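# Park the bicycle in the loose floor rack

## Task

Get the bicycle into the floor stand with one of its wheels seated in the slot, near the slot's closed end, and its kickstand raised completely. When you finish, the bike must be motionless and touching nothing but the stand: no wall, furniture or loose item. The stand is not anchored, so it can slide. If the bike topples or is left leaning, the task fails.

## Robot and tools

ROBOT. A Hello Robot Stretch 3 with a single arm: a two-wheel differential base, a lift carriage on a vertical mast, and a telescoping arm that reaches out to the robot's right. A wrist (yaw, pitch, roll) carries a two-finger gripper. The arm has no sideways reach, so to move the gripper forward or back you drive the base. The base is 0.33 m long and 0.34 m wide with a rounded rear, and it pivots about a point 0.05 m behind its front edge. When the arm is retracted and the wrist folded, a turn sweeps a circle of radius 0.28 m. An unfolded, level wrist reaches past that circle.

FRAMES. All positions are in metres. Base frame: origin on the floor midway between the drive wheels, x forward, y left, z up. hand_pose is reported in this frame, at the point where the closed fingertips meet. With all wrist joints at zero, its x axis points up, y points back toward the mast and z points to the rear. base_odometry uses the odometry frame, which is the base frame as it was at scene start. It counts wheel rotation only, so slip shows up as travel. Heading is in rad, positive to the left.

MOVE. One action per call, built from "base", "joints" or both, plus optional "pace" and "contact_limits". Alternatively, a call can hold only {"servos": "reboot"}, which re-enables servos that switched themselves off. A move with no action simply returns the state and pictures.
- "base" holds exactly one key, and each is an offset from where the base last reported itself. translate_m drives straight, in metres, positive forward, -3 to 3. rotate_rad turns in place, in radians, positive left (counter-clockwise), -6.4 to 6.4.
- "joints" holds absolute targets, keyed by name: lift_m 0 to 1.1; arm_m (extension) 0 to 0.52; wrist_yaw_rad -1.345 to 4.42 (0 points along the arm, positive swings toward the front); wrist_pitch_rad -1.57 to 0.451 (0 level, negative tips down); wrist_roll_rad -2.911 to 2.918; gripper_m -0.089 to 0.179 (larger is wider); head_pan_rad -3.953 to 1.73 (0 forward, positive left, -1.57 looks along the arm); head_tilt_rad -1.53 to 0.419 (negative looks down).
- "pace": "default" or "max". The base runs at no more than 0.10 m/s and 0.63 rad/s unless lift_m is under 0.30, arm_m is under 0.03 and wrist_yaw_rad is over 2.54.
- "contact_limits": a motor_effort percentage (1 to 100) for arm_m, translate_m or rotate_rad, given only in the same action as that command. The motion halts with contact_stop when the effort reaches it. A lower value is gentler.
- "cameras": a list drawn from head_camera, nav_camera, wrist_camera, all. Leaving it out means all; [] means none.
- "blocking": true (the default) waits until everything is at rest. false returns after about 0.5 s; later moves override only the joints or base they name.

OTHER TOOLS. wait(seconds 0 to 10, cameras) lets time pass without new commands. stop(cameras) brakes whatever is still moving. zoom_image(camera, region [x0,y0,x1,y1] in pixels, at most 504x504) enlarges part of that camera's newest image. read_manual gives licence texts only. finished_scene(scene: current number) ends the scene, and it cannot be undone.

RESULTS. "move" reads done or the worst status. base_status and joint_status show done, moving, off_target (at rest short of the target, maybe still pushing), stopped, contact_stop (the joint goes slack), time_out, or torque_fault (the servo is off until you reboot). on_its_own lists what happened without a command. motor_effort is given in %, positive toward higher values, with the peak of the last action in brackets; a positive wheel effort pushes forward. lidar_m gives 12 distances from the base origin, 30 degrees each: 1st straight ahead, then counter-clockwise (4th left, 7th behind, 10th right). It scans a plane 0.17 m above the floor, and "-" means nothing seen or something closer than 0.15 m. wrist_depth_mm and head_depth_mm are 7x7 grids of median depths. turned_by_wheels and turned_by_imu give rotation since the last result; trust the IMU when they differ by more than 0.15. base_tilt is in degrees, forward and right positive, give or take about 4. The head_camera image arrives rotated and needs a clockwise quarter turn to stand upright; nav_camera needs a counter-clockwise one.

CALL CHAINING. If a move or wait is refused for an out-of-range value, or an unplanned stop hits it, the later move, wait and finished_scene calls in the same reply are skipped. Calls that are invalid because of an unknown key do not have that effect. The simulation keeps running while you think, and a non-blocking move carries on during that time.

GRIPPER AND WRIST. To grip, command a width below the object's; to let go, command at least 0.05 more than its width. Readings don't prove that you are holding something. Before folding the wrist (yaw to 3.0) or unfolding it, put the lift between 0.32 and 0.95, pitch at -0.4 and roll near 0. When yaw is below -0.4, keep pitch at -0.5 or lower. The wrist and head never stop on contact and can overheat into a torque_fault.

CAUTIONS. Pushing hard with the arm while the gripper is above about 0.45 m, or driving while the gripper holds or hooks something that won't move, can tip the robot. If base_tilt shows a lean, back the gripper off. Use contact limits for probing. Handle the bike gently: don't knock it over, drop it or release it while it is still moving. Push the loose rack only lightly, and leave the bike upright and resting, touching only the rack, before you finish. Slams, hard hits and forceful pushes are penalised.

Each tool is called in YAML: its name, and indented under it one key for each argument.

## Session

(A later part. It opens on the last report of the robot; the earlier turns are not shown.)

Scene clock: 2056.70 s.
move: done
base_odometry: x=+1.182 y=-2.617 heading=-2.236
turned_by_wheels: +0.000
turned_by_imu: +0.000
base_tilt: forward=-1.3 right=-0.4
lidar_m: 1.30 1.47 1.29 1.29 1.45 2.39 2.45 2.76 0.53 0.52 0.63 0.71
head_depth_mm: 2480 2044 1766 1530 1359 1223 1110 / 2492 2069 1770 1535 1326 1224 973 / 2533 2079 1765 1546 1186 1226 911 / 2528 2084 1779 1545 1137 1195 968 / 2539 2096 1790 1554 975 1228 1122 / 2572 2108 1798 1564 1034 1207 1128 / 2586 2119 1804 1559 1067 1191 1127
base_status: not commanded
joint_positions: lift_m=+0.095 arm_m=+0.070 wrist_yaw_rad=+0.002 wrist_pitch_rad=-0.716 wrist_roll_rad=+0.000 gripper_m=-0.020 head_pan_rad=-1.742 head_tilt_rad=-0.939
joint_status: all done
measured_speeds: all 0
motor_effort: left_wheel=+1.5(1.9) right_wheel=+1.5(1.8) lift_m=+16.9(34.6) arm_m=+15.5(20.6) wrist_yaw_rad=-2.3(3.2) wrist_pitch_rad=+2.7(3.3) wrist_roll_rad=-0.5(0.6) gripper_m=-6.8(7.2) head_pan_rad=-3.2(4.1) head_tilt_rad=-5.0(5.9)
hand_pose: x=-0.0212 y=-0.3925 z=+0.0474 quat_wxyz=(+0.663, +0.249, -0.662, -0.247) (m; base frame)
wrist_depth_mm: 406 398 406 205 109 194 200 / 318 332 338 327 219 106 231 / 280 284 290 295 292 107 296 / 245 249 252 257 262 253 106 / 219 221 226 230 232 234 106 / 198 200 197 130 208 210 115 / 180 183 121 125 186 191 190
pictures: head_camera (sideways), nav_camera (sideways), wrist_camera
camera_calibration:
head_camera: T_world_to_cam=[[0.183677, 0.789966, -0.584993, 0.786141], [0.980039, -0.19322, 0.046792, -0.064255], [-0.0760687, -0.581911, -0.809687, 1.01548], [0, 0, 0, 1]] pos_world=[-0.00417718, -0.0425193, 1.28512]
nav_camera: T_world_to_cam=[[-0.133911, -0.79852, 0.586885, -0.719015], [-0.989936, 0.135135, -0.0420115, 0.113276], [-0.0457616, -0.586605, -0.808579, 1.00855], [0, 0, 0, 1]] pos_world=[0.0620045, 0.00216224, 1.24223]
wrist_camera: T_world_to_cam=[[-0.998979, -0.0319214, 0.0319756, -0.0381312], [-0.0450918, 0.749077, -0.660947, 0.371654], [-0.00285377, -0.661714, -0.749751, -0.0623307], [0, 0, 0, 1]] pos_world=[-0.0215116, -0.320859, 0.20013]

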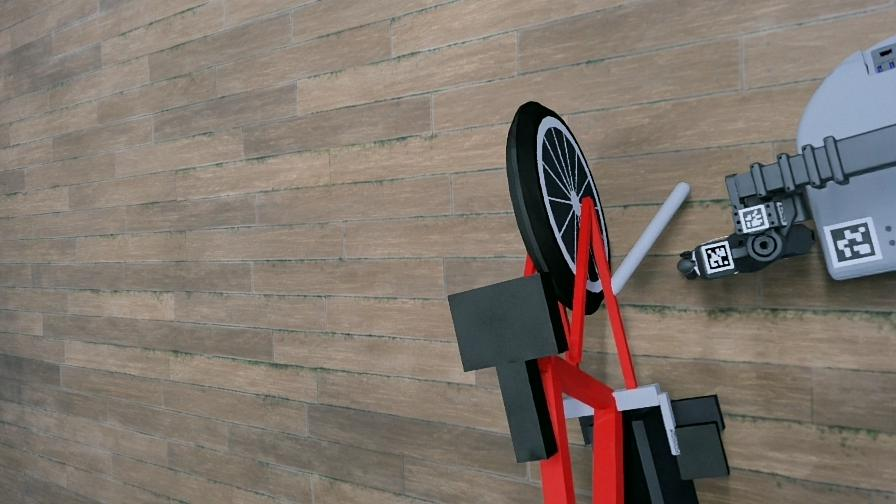

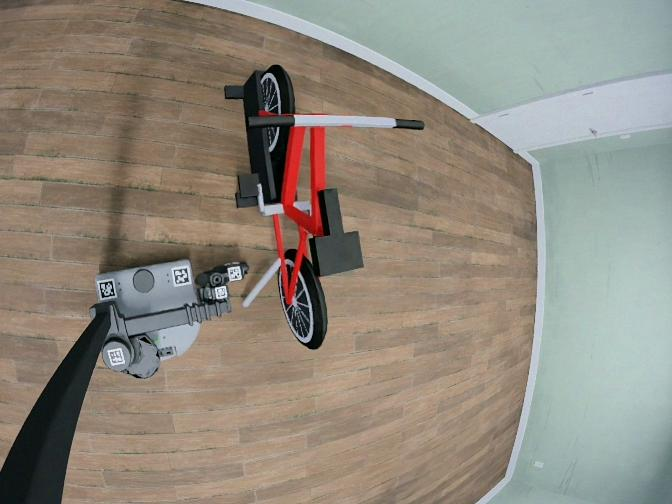

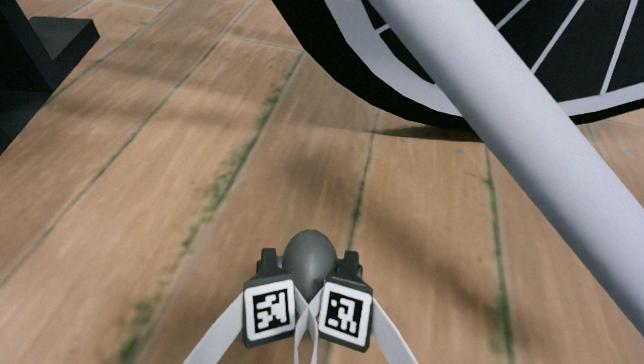

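move:
  base: {"translate_m": -0.075}
  contact_limits: {"translate_m": 30}
  cameras: []

move:
  joints: {"lift_m": 0.19}

Scene clock: 2063.10 s.
move: done
base_odometry: x=+1.229 y=-2.558 heading=-2.236
turned_by_wheels: +0.000
turned_by_imu: +0.000
base_tilt: forward=-1.3 right=-0.5
lidar_m: 1.37 1.55 1.31 1.30 1.47 2.38 2.38 2.67 0.53 0.45 0.68 0.72
head_depth_mm: 2475 2043 1752 1525 1361 1218 1107 / 2501 2075 1762 1534 1363 1224 971 / 2519 2071 1772 1550 1266 1225 911 / 2540 2090 1771 1543 1130 1182 963 / 2547 2102 1792 1552 1060 1232 1119 / 2573 2119 1789 1562 931 1242 1125 / 2569 2102 1808 1569 981 1189 1127
base_status: done
joint_positions: lift_m=+0.095 arm_m=+0.070 wrist_yaw_rad=+0.002 wrist_pitch_rad=-0.716 wrist_roll_rad=+0.000 gripper_m=-0.020 head_pan_rad=-1.742 head_tilt_rad=-0.939
joint_status: not commanded
measured_speeds: all 0
motor_effort: left_wheel=-1.9(6.7) right_wheel=-3.2(6.6) lift_m=+17.4(18.2) arm_m=+14.5(15.8) wrist_yaw_rad=-2.3(3.4) wrist_pitch_rad=+2.8(3.1) wrist_roll_rad=-0.3(0.5) gripper_m=-6.4(7.1) head_pan_rad=-3.2(4.1) head_tilt_rad=-4.8(5.6)
contact_limits: translate_m 30 (maximum 100)
hand_pose: x=-0.0212 y=-0.3925 z=+0.0474 quat_wxyz=(+0.663, +0.249, -0.662, -0.247) (m; base frame)
wrist_depth_mm: 388 383 104 203 203 202 201 / 325 330 104 220 234 233 344 / 282 282 287 104 286 299 312 / 246 248 252 104 263 267 271 / 219 222 225 150 104 236 239 / 198 200 197 129 103 211 214 / 180 182 121 125 109 185 194
pictures: none
No camera images: "cameras" was empty.

Scene clock: 2064.80 s.
move: done
base_odometry: x=+1.229 y=-2.558 heading=-2.236
turned_by_wheels: +0.000
turned_by_imu: +0.000
base_tilt: forward=-1.3 right=-0.5
lidar_m: 1.38 1.55 1.31 1.30 1.47 2.38 2.38 2.67 0.53 0.51 0.68 0.72
head_depth_mm: 2466 2058 1757 1529 1353 1219 1105 / 2486 2071 1759 1540 1362 1228 961 / 2514 2069 1769 1559 1274 1233 836 / 2534 2085 1778 1549 1133 968 976 / 2531 2091 1788 1558 1057 1241 1120 / 2551 2115 1799 1562 933 1236 1121 / 2576 2127 1809 1576 981 1189 1128
base_status: not commanded
joint_positions: lift_m=+0.190 arm_m=+0.070 wrist_yaw_rad=+0.002 wrist_pitch_rad=-0.716 wrist_roll_rad=+0.000 gripper_m=-0.020 head_pan_rad=-1.742 head_tilt_rad=-0.939
joint_status: all done
measured_speeds: all 0
motor_effort: left_wheel=-1.8(2.5) right_wheel=-3.5(3.5) lift_m=+35.5(39.7) arm_m=+14.0(15.0) wrist_yaw_rad=-1.1(3.1) wrist_pitch_rad=+2.9(3.2) wrist_roll_rad=-0.5(0.5) gripper_m=-6.4(7.3) head_pan_rad=-3.6(4.0) head_tilt_rad=-5.4(5.9)
contact_limits: translate_m 30 (maximum 100)
hand_pose: x=-0.0212 y=-0.3925 z=+0.1424 quat_wxyz=(+0.663, +0.249, -0.662, -0.247) (m; base frame)
wrist_depth_mm: 578 187 191 192 180 190 189 / 454 179 178 176 181 213 218 / 403 422 265 263 262 178 271 / 365 368 371 322 322 375 404 / 324 328 333 339 344 348 354 / 293 296 136 130 307 310 316 / 267 273 121 125 275 282 287
pictures: head_camera (sideways), nav_camera (sideways), wrist_camera
camera_calibration:
head_camera: T_world_to_cam=[[0.183678, 0.789965, -0.584993, 0.786141], [0.980039, -0.193222, 0.046792, -0.064255], [-0.0760695, -0.581911, -0.809687, 1.01548], [0, 0, 0, 1]] pos_world=[-0.00417724, -0.0425193, 1.28512]
nav_camera: T_world_to_cam=[[-0.133912, -0.798519, 0.586885, -0.719015], [-0.989936, 0.135136, -0.0420115, 0.113276], [-0.0457625, -0.586605, -0.808579, 1.00855], [0, 0, 0, 1]] pos_world=[0.0620045, 0.00216216, 1.24223]
wrist_camera: T_world_to_cam=[[-0.998979, -0.0319164, 0.0319755, -0.0411675], [-0.045088, 0.749077, -0.660947, 0.434437], [-0.00285711, -0.661713, -0.749751, 0.00888864], [0, 0, 0, 1]] pos_world=[-0.0215122, -0.320859, 0.295121]

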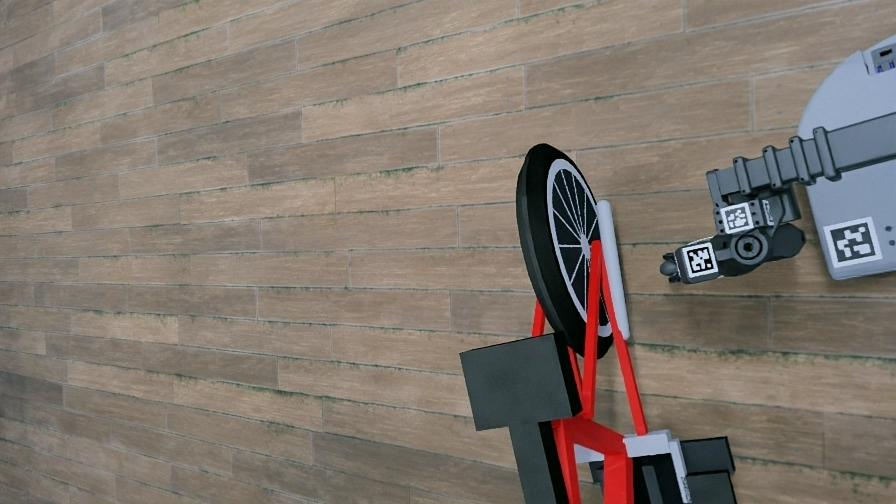

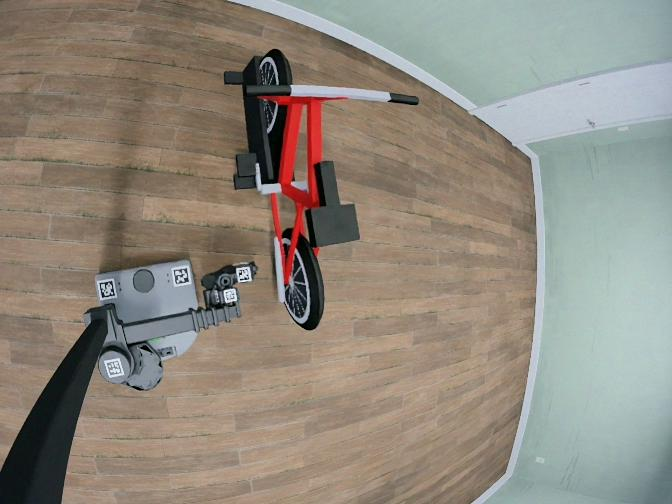

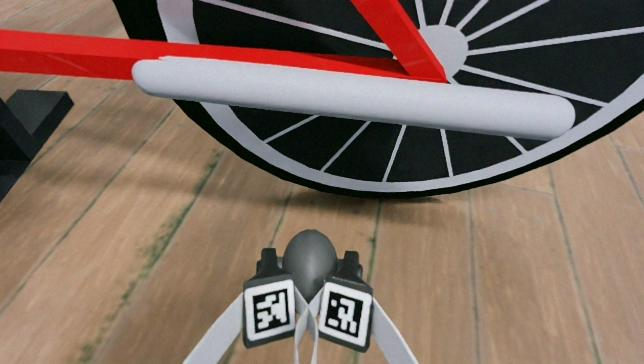

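zoom_image:
  camera: "wrist_camera"
  region: [100, 0, 600, 200]

move:
  base: {"translate_m": -0.07}
  joints: {"arm_m": 0.14}
  contact_limits: {"arm_m": 40}

Scaled by 1.008.

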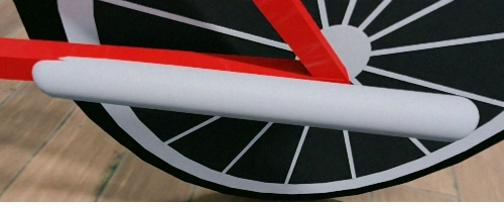

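Scene clock: 2076.27 s.
move: done
base_odometry: x=+1.272 y=-2.503 heading=-2.236
turned_by_wheels: +0.000
turned_by_imu: +0.000
base_tilt: forward=-1.4 right=-0.5
lidar_m: 1.44 1.58 1.32 1.32 1.49 2.31 2.30 2.59 0.54 0.51 0.53 0.73
head_depth_mm: 2475 2051 1764 1544 1354 1219 1106 / 2496 2078 1757 1533 1363 1225 969 / 2511 2074 1766 1541 1346 1182 940 / 2539 2075 1770 1554 1138 971 1086 / 2556 2098 1791 1561 1123 1240 1120 / 2576 2111 1796 1560 1115 1242 1121 / 2568 2132 1797 1565 840 1210 1129
base_status: done
joint_positions: lift_m=+0.190 arm_m=+0.140 wrist_yaw_rad=+0.002 wrist_pitch_rad=-0.716 wrist_roll_rad=+0.000 gripper_m=-0.020 head_pan_rad=-1.742 head_tilt_rad=-0.939
joint_status: all done
measured_speeds: all 0
motor_effort: left_wheel=-0.9(6.1) right_wheel=-2.6(6.8) lift_m=+35.2(36.2) arm_m=+15.9(23.8) wrist_yaw_rad=-1.4(3.0) wrist_pitch_rad=+2.8(3.2) wrist_roll_rad=-0.4(0.6) gripper_m=-6.2(7.4) head_pan_rad=-2.5(3.9) head_tilt_rad=-5.4(5.7)
contact_limits: arm_m 40 (drawing in: default 34, maximum 55; extending or still: default 43, maximum 70)
hand_pose: x=-0.0212 y=-0.4625 z=+0.1424 quat_wxyz=(+0.663, +0.248, -0.662, -0.247) (m; base frame)
wrist_depth_mm: 92 100 119 118 118 118 117 / 138 104 129 137 137 136 136 / 141 143 124 156 161 161 161 / 130 129 128 130 182 197 379 / 324 317 262 136 127 339 354 / 293 295 136 130 308 314 316 / 267 272 121 125 274 283 286
pictures: head_camera (sideways), nav_camera (sideways), wrist_camera
camera_calibration:
head_camera: T_world_to_cam=[[0.18368, 0.789965, -0.584993, 0.786141], [0.980038, -0.193224, 0.046792, -0.064255], [-0.0760706, -0.581911, -0.809687, 1.01548], [0, 0, 0, 1]] pos_world=[-0.00417732, -0.0425193, 1.28512]
nav_camera: T_world_to_cam=[[-0.133914, -0.798519, 0.586885, -0.719015], [-0.989936, 0.135138, -0.0420115, 0.113276], [-0.0457636, -0.586605, -0.80858, 1.00855], [0, 0, 0, 1]] pos_world=[0.0620045, 0.00216206, 1.24223]
wrist_camera: T_world_to_cam=[[-0.998989, -0.0315973, 0.0319756, -0.0433111], [-0.0448488, 0.749092, -0.660947, 0.486885], [-0.00306851, -0.661713, -0.749751, -0.0374309], [0, 0, 0, 1]] pos_world=[-0.021546, -0.390859, 0.295126]

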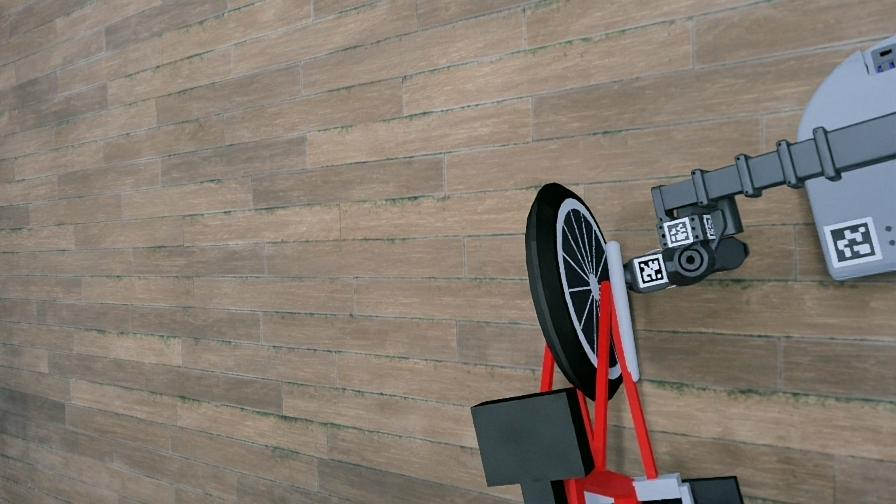

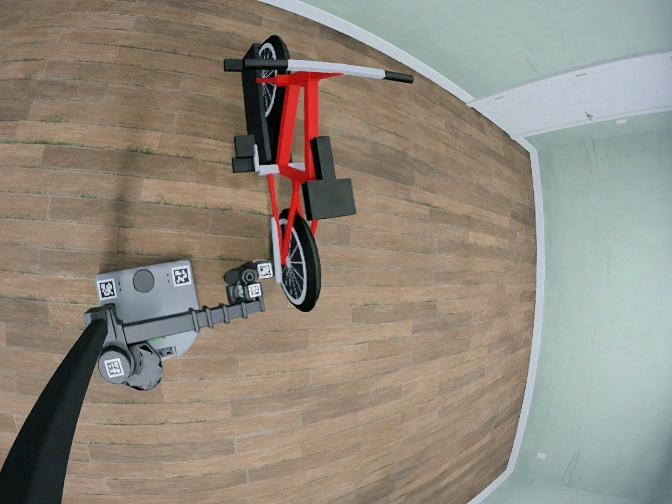

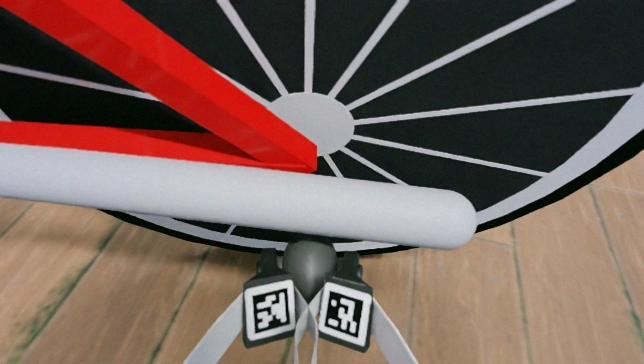

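move:
  joints: {"lift_m": 0.208}
  cameras: ["wrist_camera"]

move:
  joints: {"lift_m": 0.216}
  cameras: ["wrist_camera"]

Scene clock: 2089.23 s.
move: done
base_odometry: x=+1.272 y=-2.503 heading=-2.236
turned_by_wheels: +0.000
turned_by_imu: +0.000
base_tilt: forward=-1.3 right=-0.5
lidar_m: 1.44 1.58 1.32 1.32 1.48 2.32 2.31 2.58 0.53 0.51 0.53 0.73
head_depth_mm: 2479 2063 1757 1530 1352 1221 1108 / 2497 2062 1767 1542 1363 1223 973 / 2504 2076 1772 1537 1341 878 935 / 2508 2078 1771 1556 1130 959 1087 / 2543 2099 1780 1548 1124 1236 1120 / 2542 2109 1801 1563 1075 1239 1124 / 2587 2135 1805 1572 841 1206 1126
base_status: not commanded
joint_positions: lift_m=+0.208 arm_m=+0.140 wrist_yaw_rad=+0.002 wrist_pitch_rad=-0.743 wrist_roll_rad=+0.000 gripper_m=-0.020 head_pan_rad=-1.742 head_tilt_rad=-0.939
joint_status: all done
measured_speeds: all 0
motor_effort: left_wheel=-1.1(1.4) right_wheel=-2.7(2.9) lift_m=+38.1(40.6) arm_m=+15.2(16.0) wrist_yaw_rad=-2.2(2.5) wrist_pitch_rad=+7.7(8.3) wrist_roll_rad=-0.1(0.6) gripper_m=-6.1(6.7) head_pan_rad=-3.6(4.0) head_tilt_rad=-5.2(6.0)
contact_limits: arm_m 40 (drawing in: default 34, maximum 55; extending or still: default 43, maximum 70)
hand_pose: x=-0.0213 y=-0.4574 z=+0.1557 quat_wxyz=(+0.659, +0.257, -0.658, -0.256) (m; base frame)
wrist_depth_mm: 96 114 120 120 120 122 119 / 146 109 136 140 139 138 138 / 158 157 133 160 166 165 165 / 143 142 142 149 197 206 391 / 333 330 282 141 139 350 366 / 306 308 136 133 321 326 328 / 278 285 121 125 286 293 298
pictures: wrist_camera
camera_calibration:
wrist_camera: T_world_to_cam=[[-0.998987, -0.0324516, 0.0311623, -0.0438483], [-0.0448838, 0.766636, -0.640511, 0.4967], [-0.00310455, -0.641261, -0.767316, -0.0120193], [0, 0, 0, 1]] pos_world=[-0.0215474, -0.389919, 0.310286]

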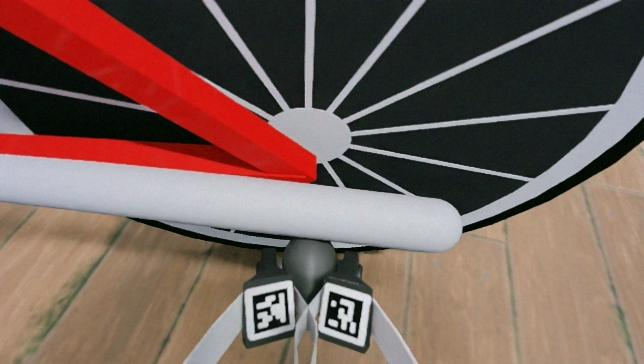

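Scene clock: 2089.90 s.
move: done
base_odometry: x=+1.272 y=-2.503 heading=-2.236
turned_by_wheels: +0.000
turned_by_imu: +0.000
base_tilt: forward=-1.3 right=-0.5
lidar_m: 1.44 1.58 1.32 1.32 1.49 2.32 2.31 2.59 0.54 0.51 0.53 0.73
head_depth_mm: 2490 2043 1754 1534 1358 1218 1108 / 2490 2058 1753 1538 1359 1222 971 / 2509 2063 1775 1543 1345 870 939 / 2507 2091 1776 1548 1134 954 1088 / 2549 2094 1782 1557 1117 1235 1119 / 2561 2122 1797 1563 1079 1240 1123 / 2580 2133 1804 1566 839 1208 1126
base_status: not commanded
joint_positions: lift_m=+0.216 arm_m=+0.140 wrist_yaw_rad=+0.002 wrist_pitch_rad=-0.762 wrist_roll_rad=+0.000 gripper_m=-0.020 head_pan_rad=-1.742 head_tilt_rad=-0.939
joint_status: all done
measured_speeds: all 0
motor_effort: left_wheel=-0.8(1.5) right_wheel=-2.5(2.8) lift_m=+38.6(42.7) arm_m=+14.3(15.5) wrist_yaw_rad=-2.5(2.5) wrist_pitch_rad=+11.2(11.8) wrist_roll_rad=-0.3(0.6) gripper_m=-6.7(6.8) head_pan_rad=-3.4(3.9) head_tilt_rad=-4.8(5.5)
contact_limits: arm_m 40 (drawing in: default 34, maximum 55; extending or still: default 43, maximum 70)
hand_pose: x=-0.0213 y=-0.4537 z=+0.1604 quat_wxyz=(+0.657, +0.264, -0.656, -0.263) (m; base frame)
wrist_depth_mm: 97 116 122 122 121 124 124 / 150 114 139 143 142 142 141 / 162 161 137 164 171 170 169 / 148 147 147 160 204 212 400 / 336 335 292 147 146 356 368 / 308 310 136 131 323 328 332 / 282 289 121 125 291 298 301
pictures: wrist_camera
camera_calibration:
wrist_camera: T_world_to_cam=[[-0.998986, -0.0330465, 0.0305661, -0.0440558], [-0.0449059, 0.77886, -0.625588, 0.500016], [-0.00313326, -0.626326, -0.779555, 0.00271946], [0, 0, 0, 1]] pos_world=[-0.0215489, -0.389195, 0.31627]

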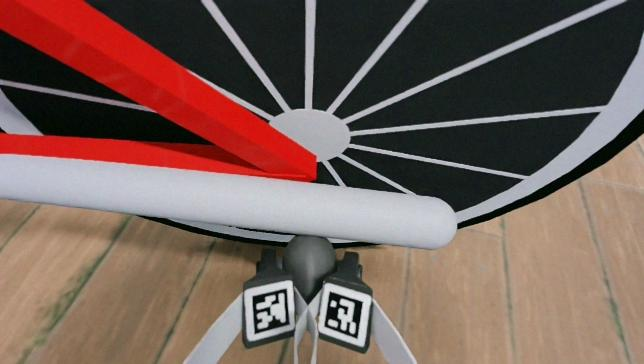

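move:
  joints: {"lift_m": 0.185}
  cameras: []

move:
  joints: {"arm_m": 0.03}
  cameras: []

move:
  joints: {"lift_m": 0.5, "head_pan_rad": -1.4, "head_tilt_rad": -0.75}

Scene clock: 2094.20 s.
move: done
base_odometry: x=+1.272 y=-2.503 heading=-2.236
turned_by_wheels: +0.000
turned_by_imu: +0.000
base_tilt: forward=-1.3 right=-0.5
lidar_m: 1.44 1.58 1.32 1.32 1.49 2.31 2.31 2.59 0.54 0.51 0.53 0.73
head_depth_mm: 2479 2053 1749 1526 1361 1219 1106 / 2512 2066 1758 1540 1361 1224 970 / 2537 2088 1768 1539 1348 1179 938 / 2556 2094 1780 1548 1142 972 1088 / 2526 2101 1787 1557 1128 1235 1122 / 2548 2109 1799 1569 1118 1238 1122 / 2597 2117 1801 1570 836 1206 1127
base_status: not commanded
joint_positions: lift_m=+0.185 arm_m=+0.140 wrist_yaw_rad=+0.002 wrist_pitch_rad=-0.718 wrist_roll_rad=+0.000 gripper_m=-0.020 head_pan_rad=-1.742 head_tilt_rad=-0.939
joint_status: all done
measured_speeds: all 0
motor_effort: left_wheel=-1.0(1.5) right_wheel=-2.6(2.8) lift_m=+17.3(30.7) arm_m=+8.4(10.3) wrist_yaw_rad=-1.4(3.0) wrist_pitch_rad=+3.2(11.6) wrist_roll_rad=-0.1(0.5) gripper_m=-5.8(7.0) head_pan_rad=-2.8(3.9) head_tilt_rad=-5.3(5.7)
contact_limits: arm_m 40 (drawing in: default 34, maximum 55; extending or still: default 43, maximum 70)
hand_pose: x=-0.0212 y=-0.4622 z=+0.1371 quat_wxyz=(+0.662, +0.249, -0.662, -0.248) (m; base frame)
wrist_depth_mm: - 98 120 119 119 118 118 / 140 143 117 138 137 137 136 / 134 137 129 157 162 162 162 / 128 125 125 124 128 199 377 / 319 314 266 150 129 333 346 / 287 291 136 130 302 307 310 / 261 268 121 126 269 277 281
pictures: none
No camera images: "cameras" was empty.

Scene clock: 2096.27 s.
move: done
base_odometry: x=+1.272 y=-2.503 heading=-2.236
turned_by_wheels: +0.000
turned_by_imu: +0.000
base_tilt: forward=-1.4 right=-0.5
lidar_m: 1.44 1.58 1.32 1.32 1.48 2.31 2.31 2.59 0.54 0.51 0.53 0.73
head_depth_mm: 2469 2054 1751 1528 1357 1223 1101 / 2506 2060 1767 1534 1363 1222 971 / 2517 2076 1777 1546 1347 1232 784 / 2536 2096 1775 1547 1156 1215 950 / 2539 2091 1790 1552 1123 1235 1117 / 2557 2105 1799 1563 1118 1240 1125 / 2562 2124 1796 1557 839 1206 1126
base_status: not commanded
joint_positions: lift_m=+0.185 arm_m=+0.030 wrist_yaw_rad=+0.002 wrist_pitch_rad=-0.717 wrist_roll_rad=+0.000 gripper_m=-0.020 head_pan_rad=-1.742 head_tilt_rad=-0.939
joint_status: all done
measured_speeds: all 0
motor_effort: left_wheel=-1.1(1.5) right_wheel=-2.8(3.0) lift_m=+17.5(18.1) arm_m=-15.5(23.3) wrist_yaw_rad=-0.6(3.1) wrist_pitch_rad=+2.8(3.5) wrist_roll_rad=-0.2(0.6) gripper_m=-6.2(6.9) head_pan_rad=-3.3(4.0) head_tilt_rad=-5.0(5.8)
hand_pose: x=-0.0212 y=-0.3523 z=+0.1372 quat_wxyz=(+0.663, +0.249, -0.662, -0.248) (m; base frame)
wrist_depth_mm: 202 198 197 201 230 234 636 / 473 274 275 273 263 281 539 / 409 413 325 324 323 444 454 / 358 366 370 366 379 389 394 / 318 322 327 335 337 342 347 / 288 291 136 130 302 310 314 / 263 269 121 125 269 279 282
pictures: none
No camera images: "cameras" was empty.

Scene clock: 2099.97 s.
move: done
base_odometry: x=+1.272 y=-2.503 heading=-2.236
turned_by_wheels: +0.000
turned_by_imu: +0.000
base_tilt: forward=-1.4 right=-0.5
lidar_m: 1.44 1.58 1.32 1.32 1.48 2.31 2.30 2.60 0.53 0.51 0.53 0.73
head_depth_mm: 2925 2817 2190 1787 1509 1307 1153 / 3024 2871 2211 1810 1518 1089 1136 / 3088 2891 2221 1818 1524 1043 612 / 3211 2924 2247 1812 1532 1068 1167 / 3038 2923 2262 1829 1506 1102 1170 / 2503 2617 2272 1841 1552 1095 1173 / 2131 2258 2225 1854 1547 1153 1155
base_status: not commanded
joint_positions: lift_m=+0.500 arm_m=+0.030 wrist_yaw_rad=+0.002 wrist_pitch_rad=-0.716 wrist_roll_rad=+0.000 gripper_m=-0.020 head_pan_rad=-1.408 head_tilt_rad=-0.754
joint_status: all done
measured_speeds: all 0
motor_effort: left_wheel=-0.7(1.5) right_wheel=-2.7(3.0) lift_m=+36.0(41.4) arm_m=-11.7(15.7) wrist_yaw_rad=-2.3(3.0) wrist_pitch_rad=+3.1(3.4) wrist_roll_rad=-0.1(0.6) gripper_m=-6.2(7.3) head_pan_rad=+3.8(4.9) head_tilt_rad=+1.8(5.2)
hand_pose: x=-0.0212 y=-0.3524 z=+0.4523 quat_wxyz=(+0.663, +0.249, -0.662, -0.248) (m; base frame)
wrist_depth_mm: 161 - - - - - - / 310 - - - - - - / 809 815 883 892 907 928 957 / 352 509 347 330 364 824 826 / 432 667 388 382 435 715 729 / 563 602 125 130 623 642 645 / 539 563 121 125 563 577 588
pictures: head_camera (sideways), nav_camera (sideways), wrist_camera
camera_calibration:
head_camera: T_world_to_cam=[[-0.0657253, 0.68717, -0.723518, 0.968164], [0.987794, 0.147425, 0.050286, -0.0688628], [0.14122, -0.711382, -0.688472, 0.856529], [0, 0, 0, 1]] pos_world=[0.0106966, -0.0458218, 1.29364]
nav_camera: T_world_to_cam=[[0.11549, -0.678604, 0.725368, -0.900984], [-0.978416, -0.203697, -0.0347846, 0.103806], [0.17136, -0.705695, -0.687482, 0.849745], [0, 0, 0, 1]] pos_world=[0.0600086, 0.0093944, 1.24134]
wrist_camera: T_world_to_cam=[[-0.99899, -0.0315694, 0.0319617, -0.0497338], [-0.0448172, 0.749408, -0.66059, 0.609201], [-0.00309786, -0.661356, -0.750066, 0.268041], [0, 0, 0, 1]] pos_world=[-0.0215506, -0.28084, 0.60507]

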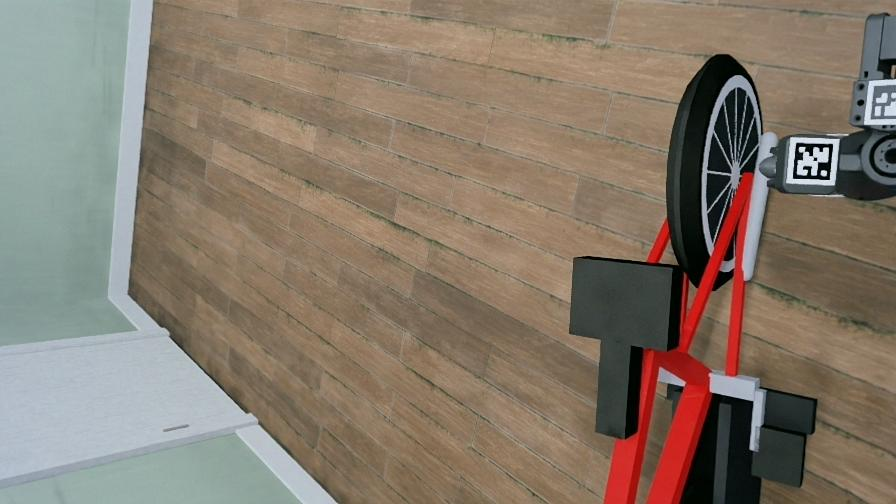

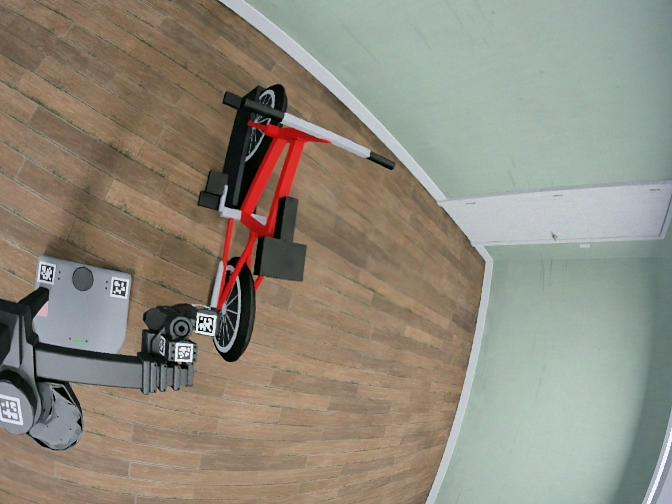

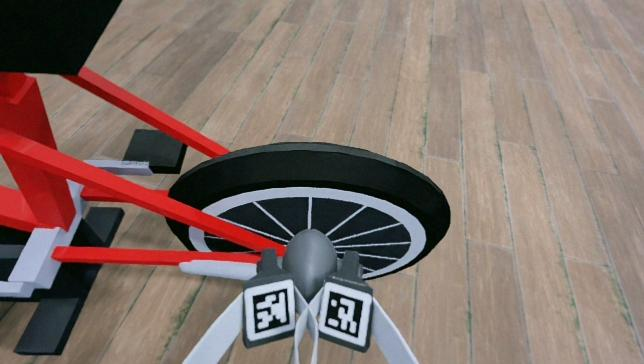

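move:
  joints: {"head_pan_rad": -0.75, "head_tilt_rad": -0.6}
  cameras: ["head_camera", "nav_camera"]

zoom_image:
  camera: "head_camera"
  region: [450, 0, 896, 400]

Scene clock: 2103.27 s.
move: done
base_odometry: x=+1.272 y=-2.503 heading=-2.236
turned_by_wheels: +0.000
turned_by_imu: +0.000
base_tilt: forward=-1.3 right=-0.5
lidar_m: 1.44 1.58 1.32 1.32 1.48 2.31 2.31 2.60 0.54 0.51 0.53 0.73
head_depth_mm: 1799 2029 2326 2147 1712 1426 763 / 1675 1879 2130 2132 1725 885 1156 / 1566 1740 1949 2090 1682 1071 1160 / 1474 1619 1814 1998 1166 1168 1193 / 1392 1525 1682 1881 1742 1349 1239 / 1316 1430 1568 1733 1743 1428 1251 / 1240 1350 1468 1617 1718 1470 1251
base_status: not commanded
joint_positions: lift_m=+0.500 arm_m=+0.030 wrist_yaw_rad=+0.002 wrist_pitch_rad=-0.716 wrist_roll_rad=+0.000 gripper_m=-0.020 head_pan_rad=-0.758 head_tilt_rad=-0.606
joint_status: all done
measured_speeds: all 0
motor_effort: left_wheel=-1.0(1.4) right_wheel=-2.6(2.8) lift_m=+35.6(35.9) arm_m=-9.1(11.0) wrist_yaw_rad=-1.0(4.1) wrist_pitch_rad=+2.8(3.2) wrist_roll_rad=-0.1(0.4) gripper_m=-5.8(7.1) head_pan_rad=+3.9(6.5) head_tilt_rad=+2.8(4.2)
hand_pose: x=-0.0212 y=-0.3524 z=+0.4523 quat_wxyz=(+0.663, +0.249, -0.662, -0.248) (m; base frame)
wrist_depth_mm: 162 - - - - - - / 310 - - - - - - / 824 809 879 891 911 930 959 / 351 503 346 331 365 810 829 / 429 652 390 380 435 709 722 / 561 608 125 130 628 637 647 / 545 562 121 126 569 581 591
pictures: head_camera (sideways), nav_camera (sideways)
camera_calibration:
head_camera: T_world_to_cam=[[-0.385204, 0.428759, -0.81718, 1.0922], [0.691722, 0.720299, 0.0518614, -0.0691176], [0.61085, -0.545285, -0.574044, 0.704814], [0, 0, 0, 1]] pos_world=[0.0379944, -0.0341805, 1.3007]
nav_camera: T_world_to_cam=[[0.419446, -0.391641, 0.818952, -1.02482], [-0.652318, -0.757424, -0.0281164, 0.093142], [0.631305, -0.522424, -0.573173, 0.698244], [0, 0, 0, 1]] pos_world=[0.0498113, 0.0339645, 1.24211]

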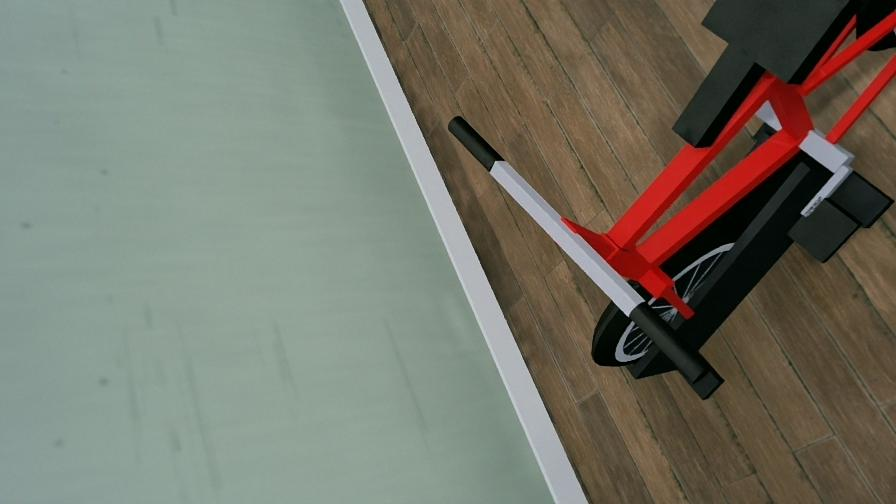

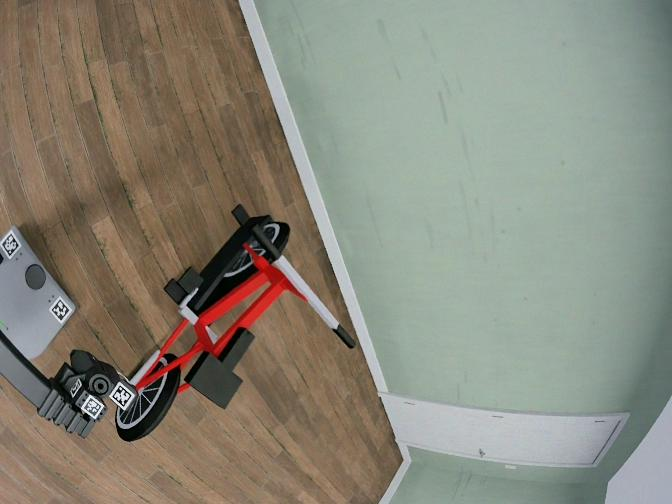

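Scaled by 1.130 from the camera's 896x504 image, which has a finer 1280x720 frame.

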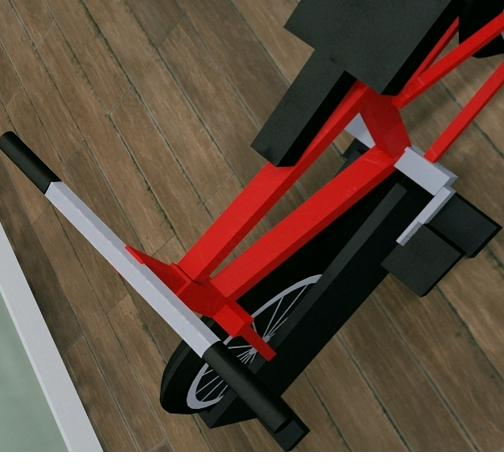

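move:
  joints: {"arm_m": 0.0}
  cameras: ["head_camera"]

zoom_image:
  camera: "head_camera"
  region: [450, 0, 896, 400]

Scene clock: 2109.63 s.
move: done
base_odometry: x=+1.272 y=-2.503 heading=-2.236
turned_by_wheels: +0.000
turned_by_imu: +0.000
base_tilt: forward=-1.3 right=-0.5
lidar_m: 1.44 1.57 1.32 1.32 1.49 2.31 2.30 2.60 0.54 0.51 0.53 0.73
head_depth_mm: 1805 2042 2319 2122 1714 1427 762 / 1679 1872 2110 2142 1716 885 1156 / 1571 1741 1944 2098 1683 1073 1162 / 1473 1628 1804 1995 1169 1173 1187 / 1388 1517 1673 1875 1737 1362 1247 / 1306 1429 1572 1734 1764 1430 1246 / 1246 1351 1477 1618 1723 1471 1256
base_status: not commanded
joint_positions: lift_m=+0.500 arm_m=+0.000 wrist_yaw_rad=+0.002 wrist_pitch_rad=-0.716 wrist_roll_rad=+0.000 gripper_m=-0.020 head_pan_rad=-0.758 head_tilt_rad=-0.606
joint_status: all done
measured_speeds: all 0
motor_effort: left_wheel=-0.8(1.5) right_wheel=-2.6(2.8) lift_m=+35.2(35.6) arm_m=-14.9(19.4) wrist_yaw_rad=-1.8(2.5) wrist_pitch_rad=+3.0(3.3) wrist_roll_rad=+0.2(0.4) gripper_m=-6.1(6.9) head_pan_rad=+4.1(4.6) head_tilt_rad=+2.9(3.3)
hand_pose: x=-0.0212 y=-0.3224 z=+0.4523 quat_wxyz=(+0.663, +0.249, -0.662, -0.248) (m; base frame)
wrist_depth_mm: 184 - - - - - - / 322 981 - - - - - / 340 545 400 349 911 942 946 / 440 504 381 381 398 812 806 / 452 643 458 154 671 714 731 / 576 609 125 129 639 645 655 / 542 564 121 125 564 578 590
pictures: head_camera (sideways)
camera_calibration:
head_camera: T_world_to_cam=[[-0.385164, 0.42867, -0.817246, 1.09228], [0.691672, 0.720347, 0.0518622, -0.0691183], [0.610932, -0.545291, -0.573951, 0.704692], [0, 0, 0, 1]] pos_world=[0.0379966, -0.0341786, 1.30071]

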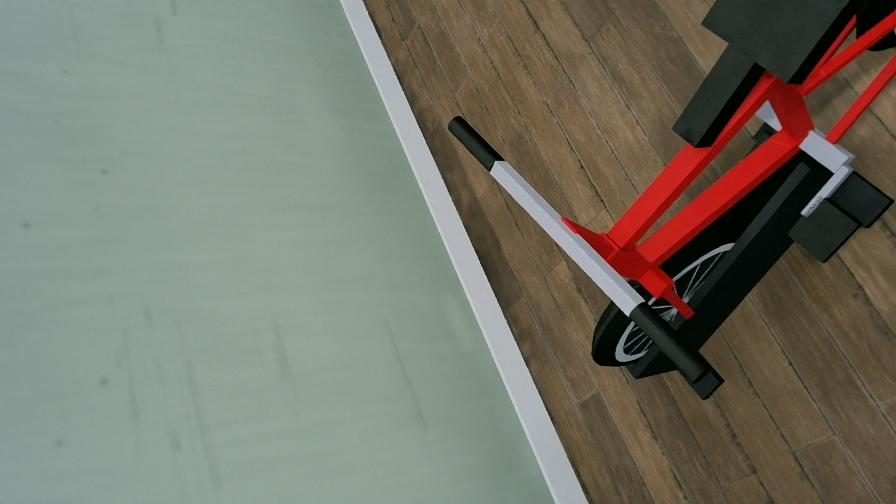

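Scaled by 1.130 from the camera's 896x504 image, which has a finer 1280x720 frame.

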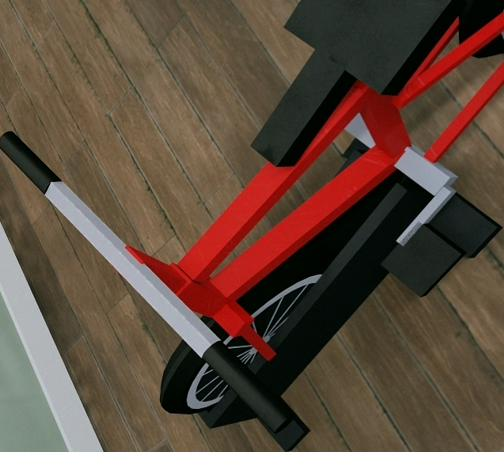

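zoom_image:
  camera: "head_camera"
  region: [570, 290, 740, 410]

Scaled by 2.965 from the camera's 896x504 image, which has a finer 1280x720 frame.

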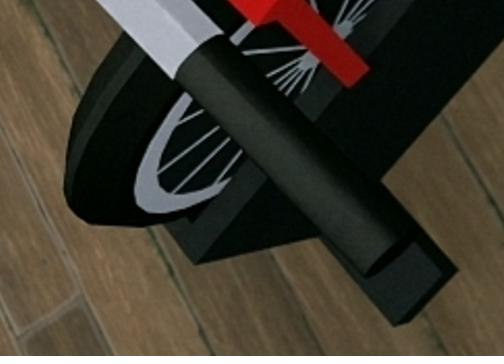

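finished_scene:
  scene: 1

The scene is finished: the task was done.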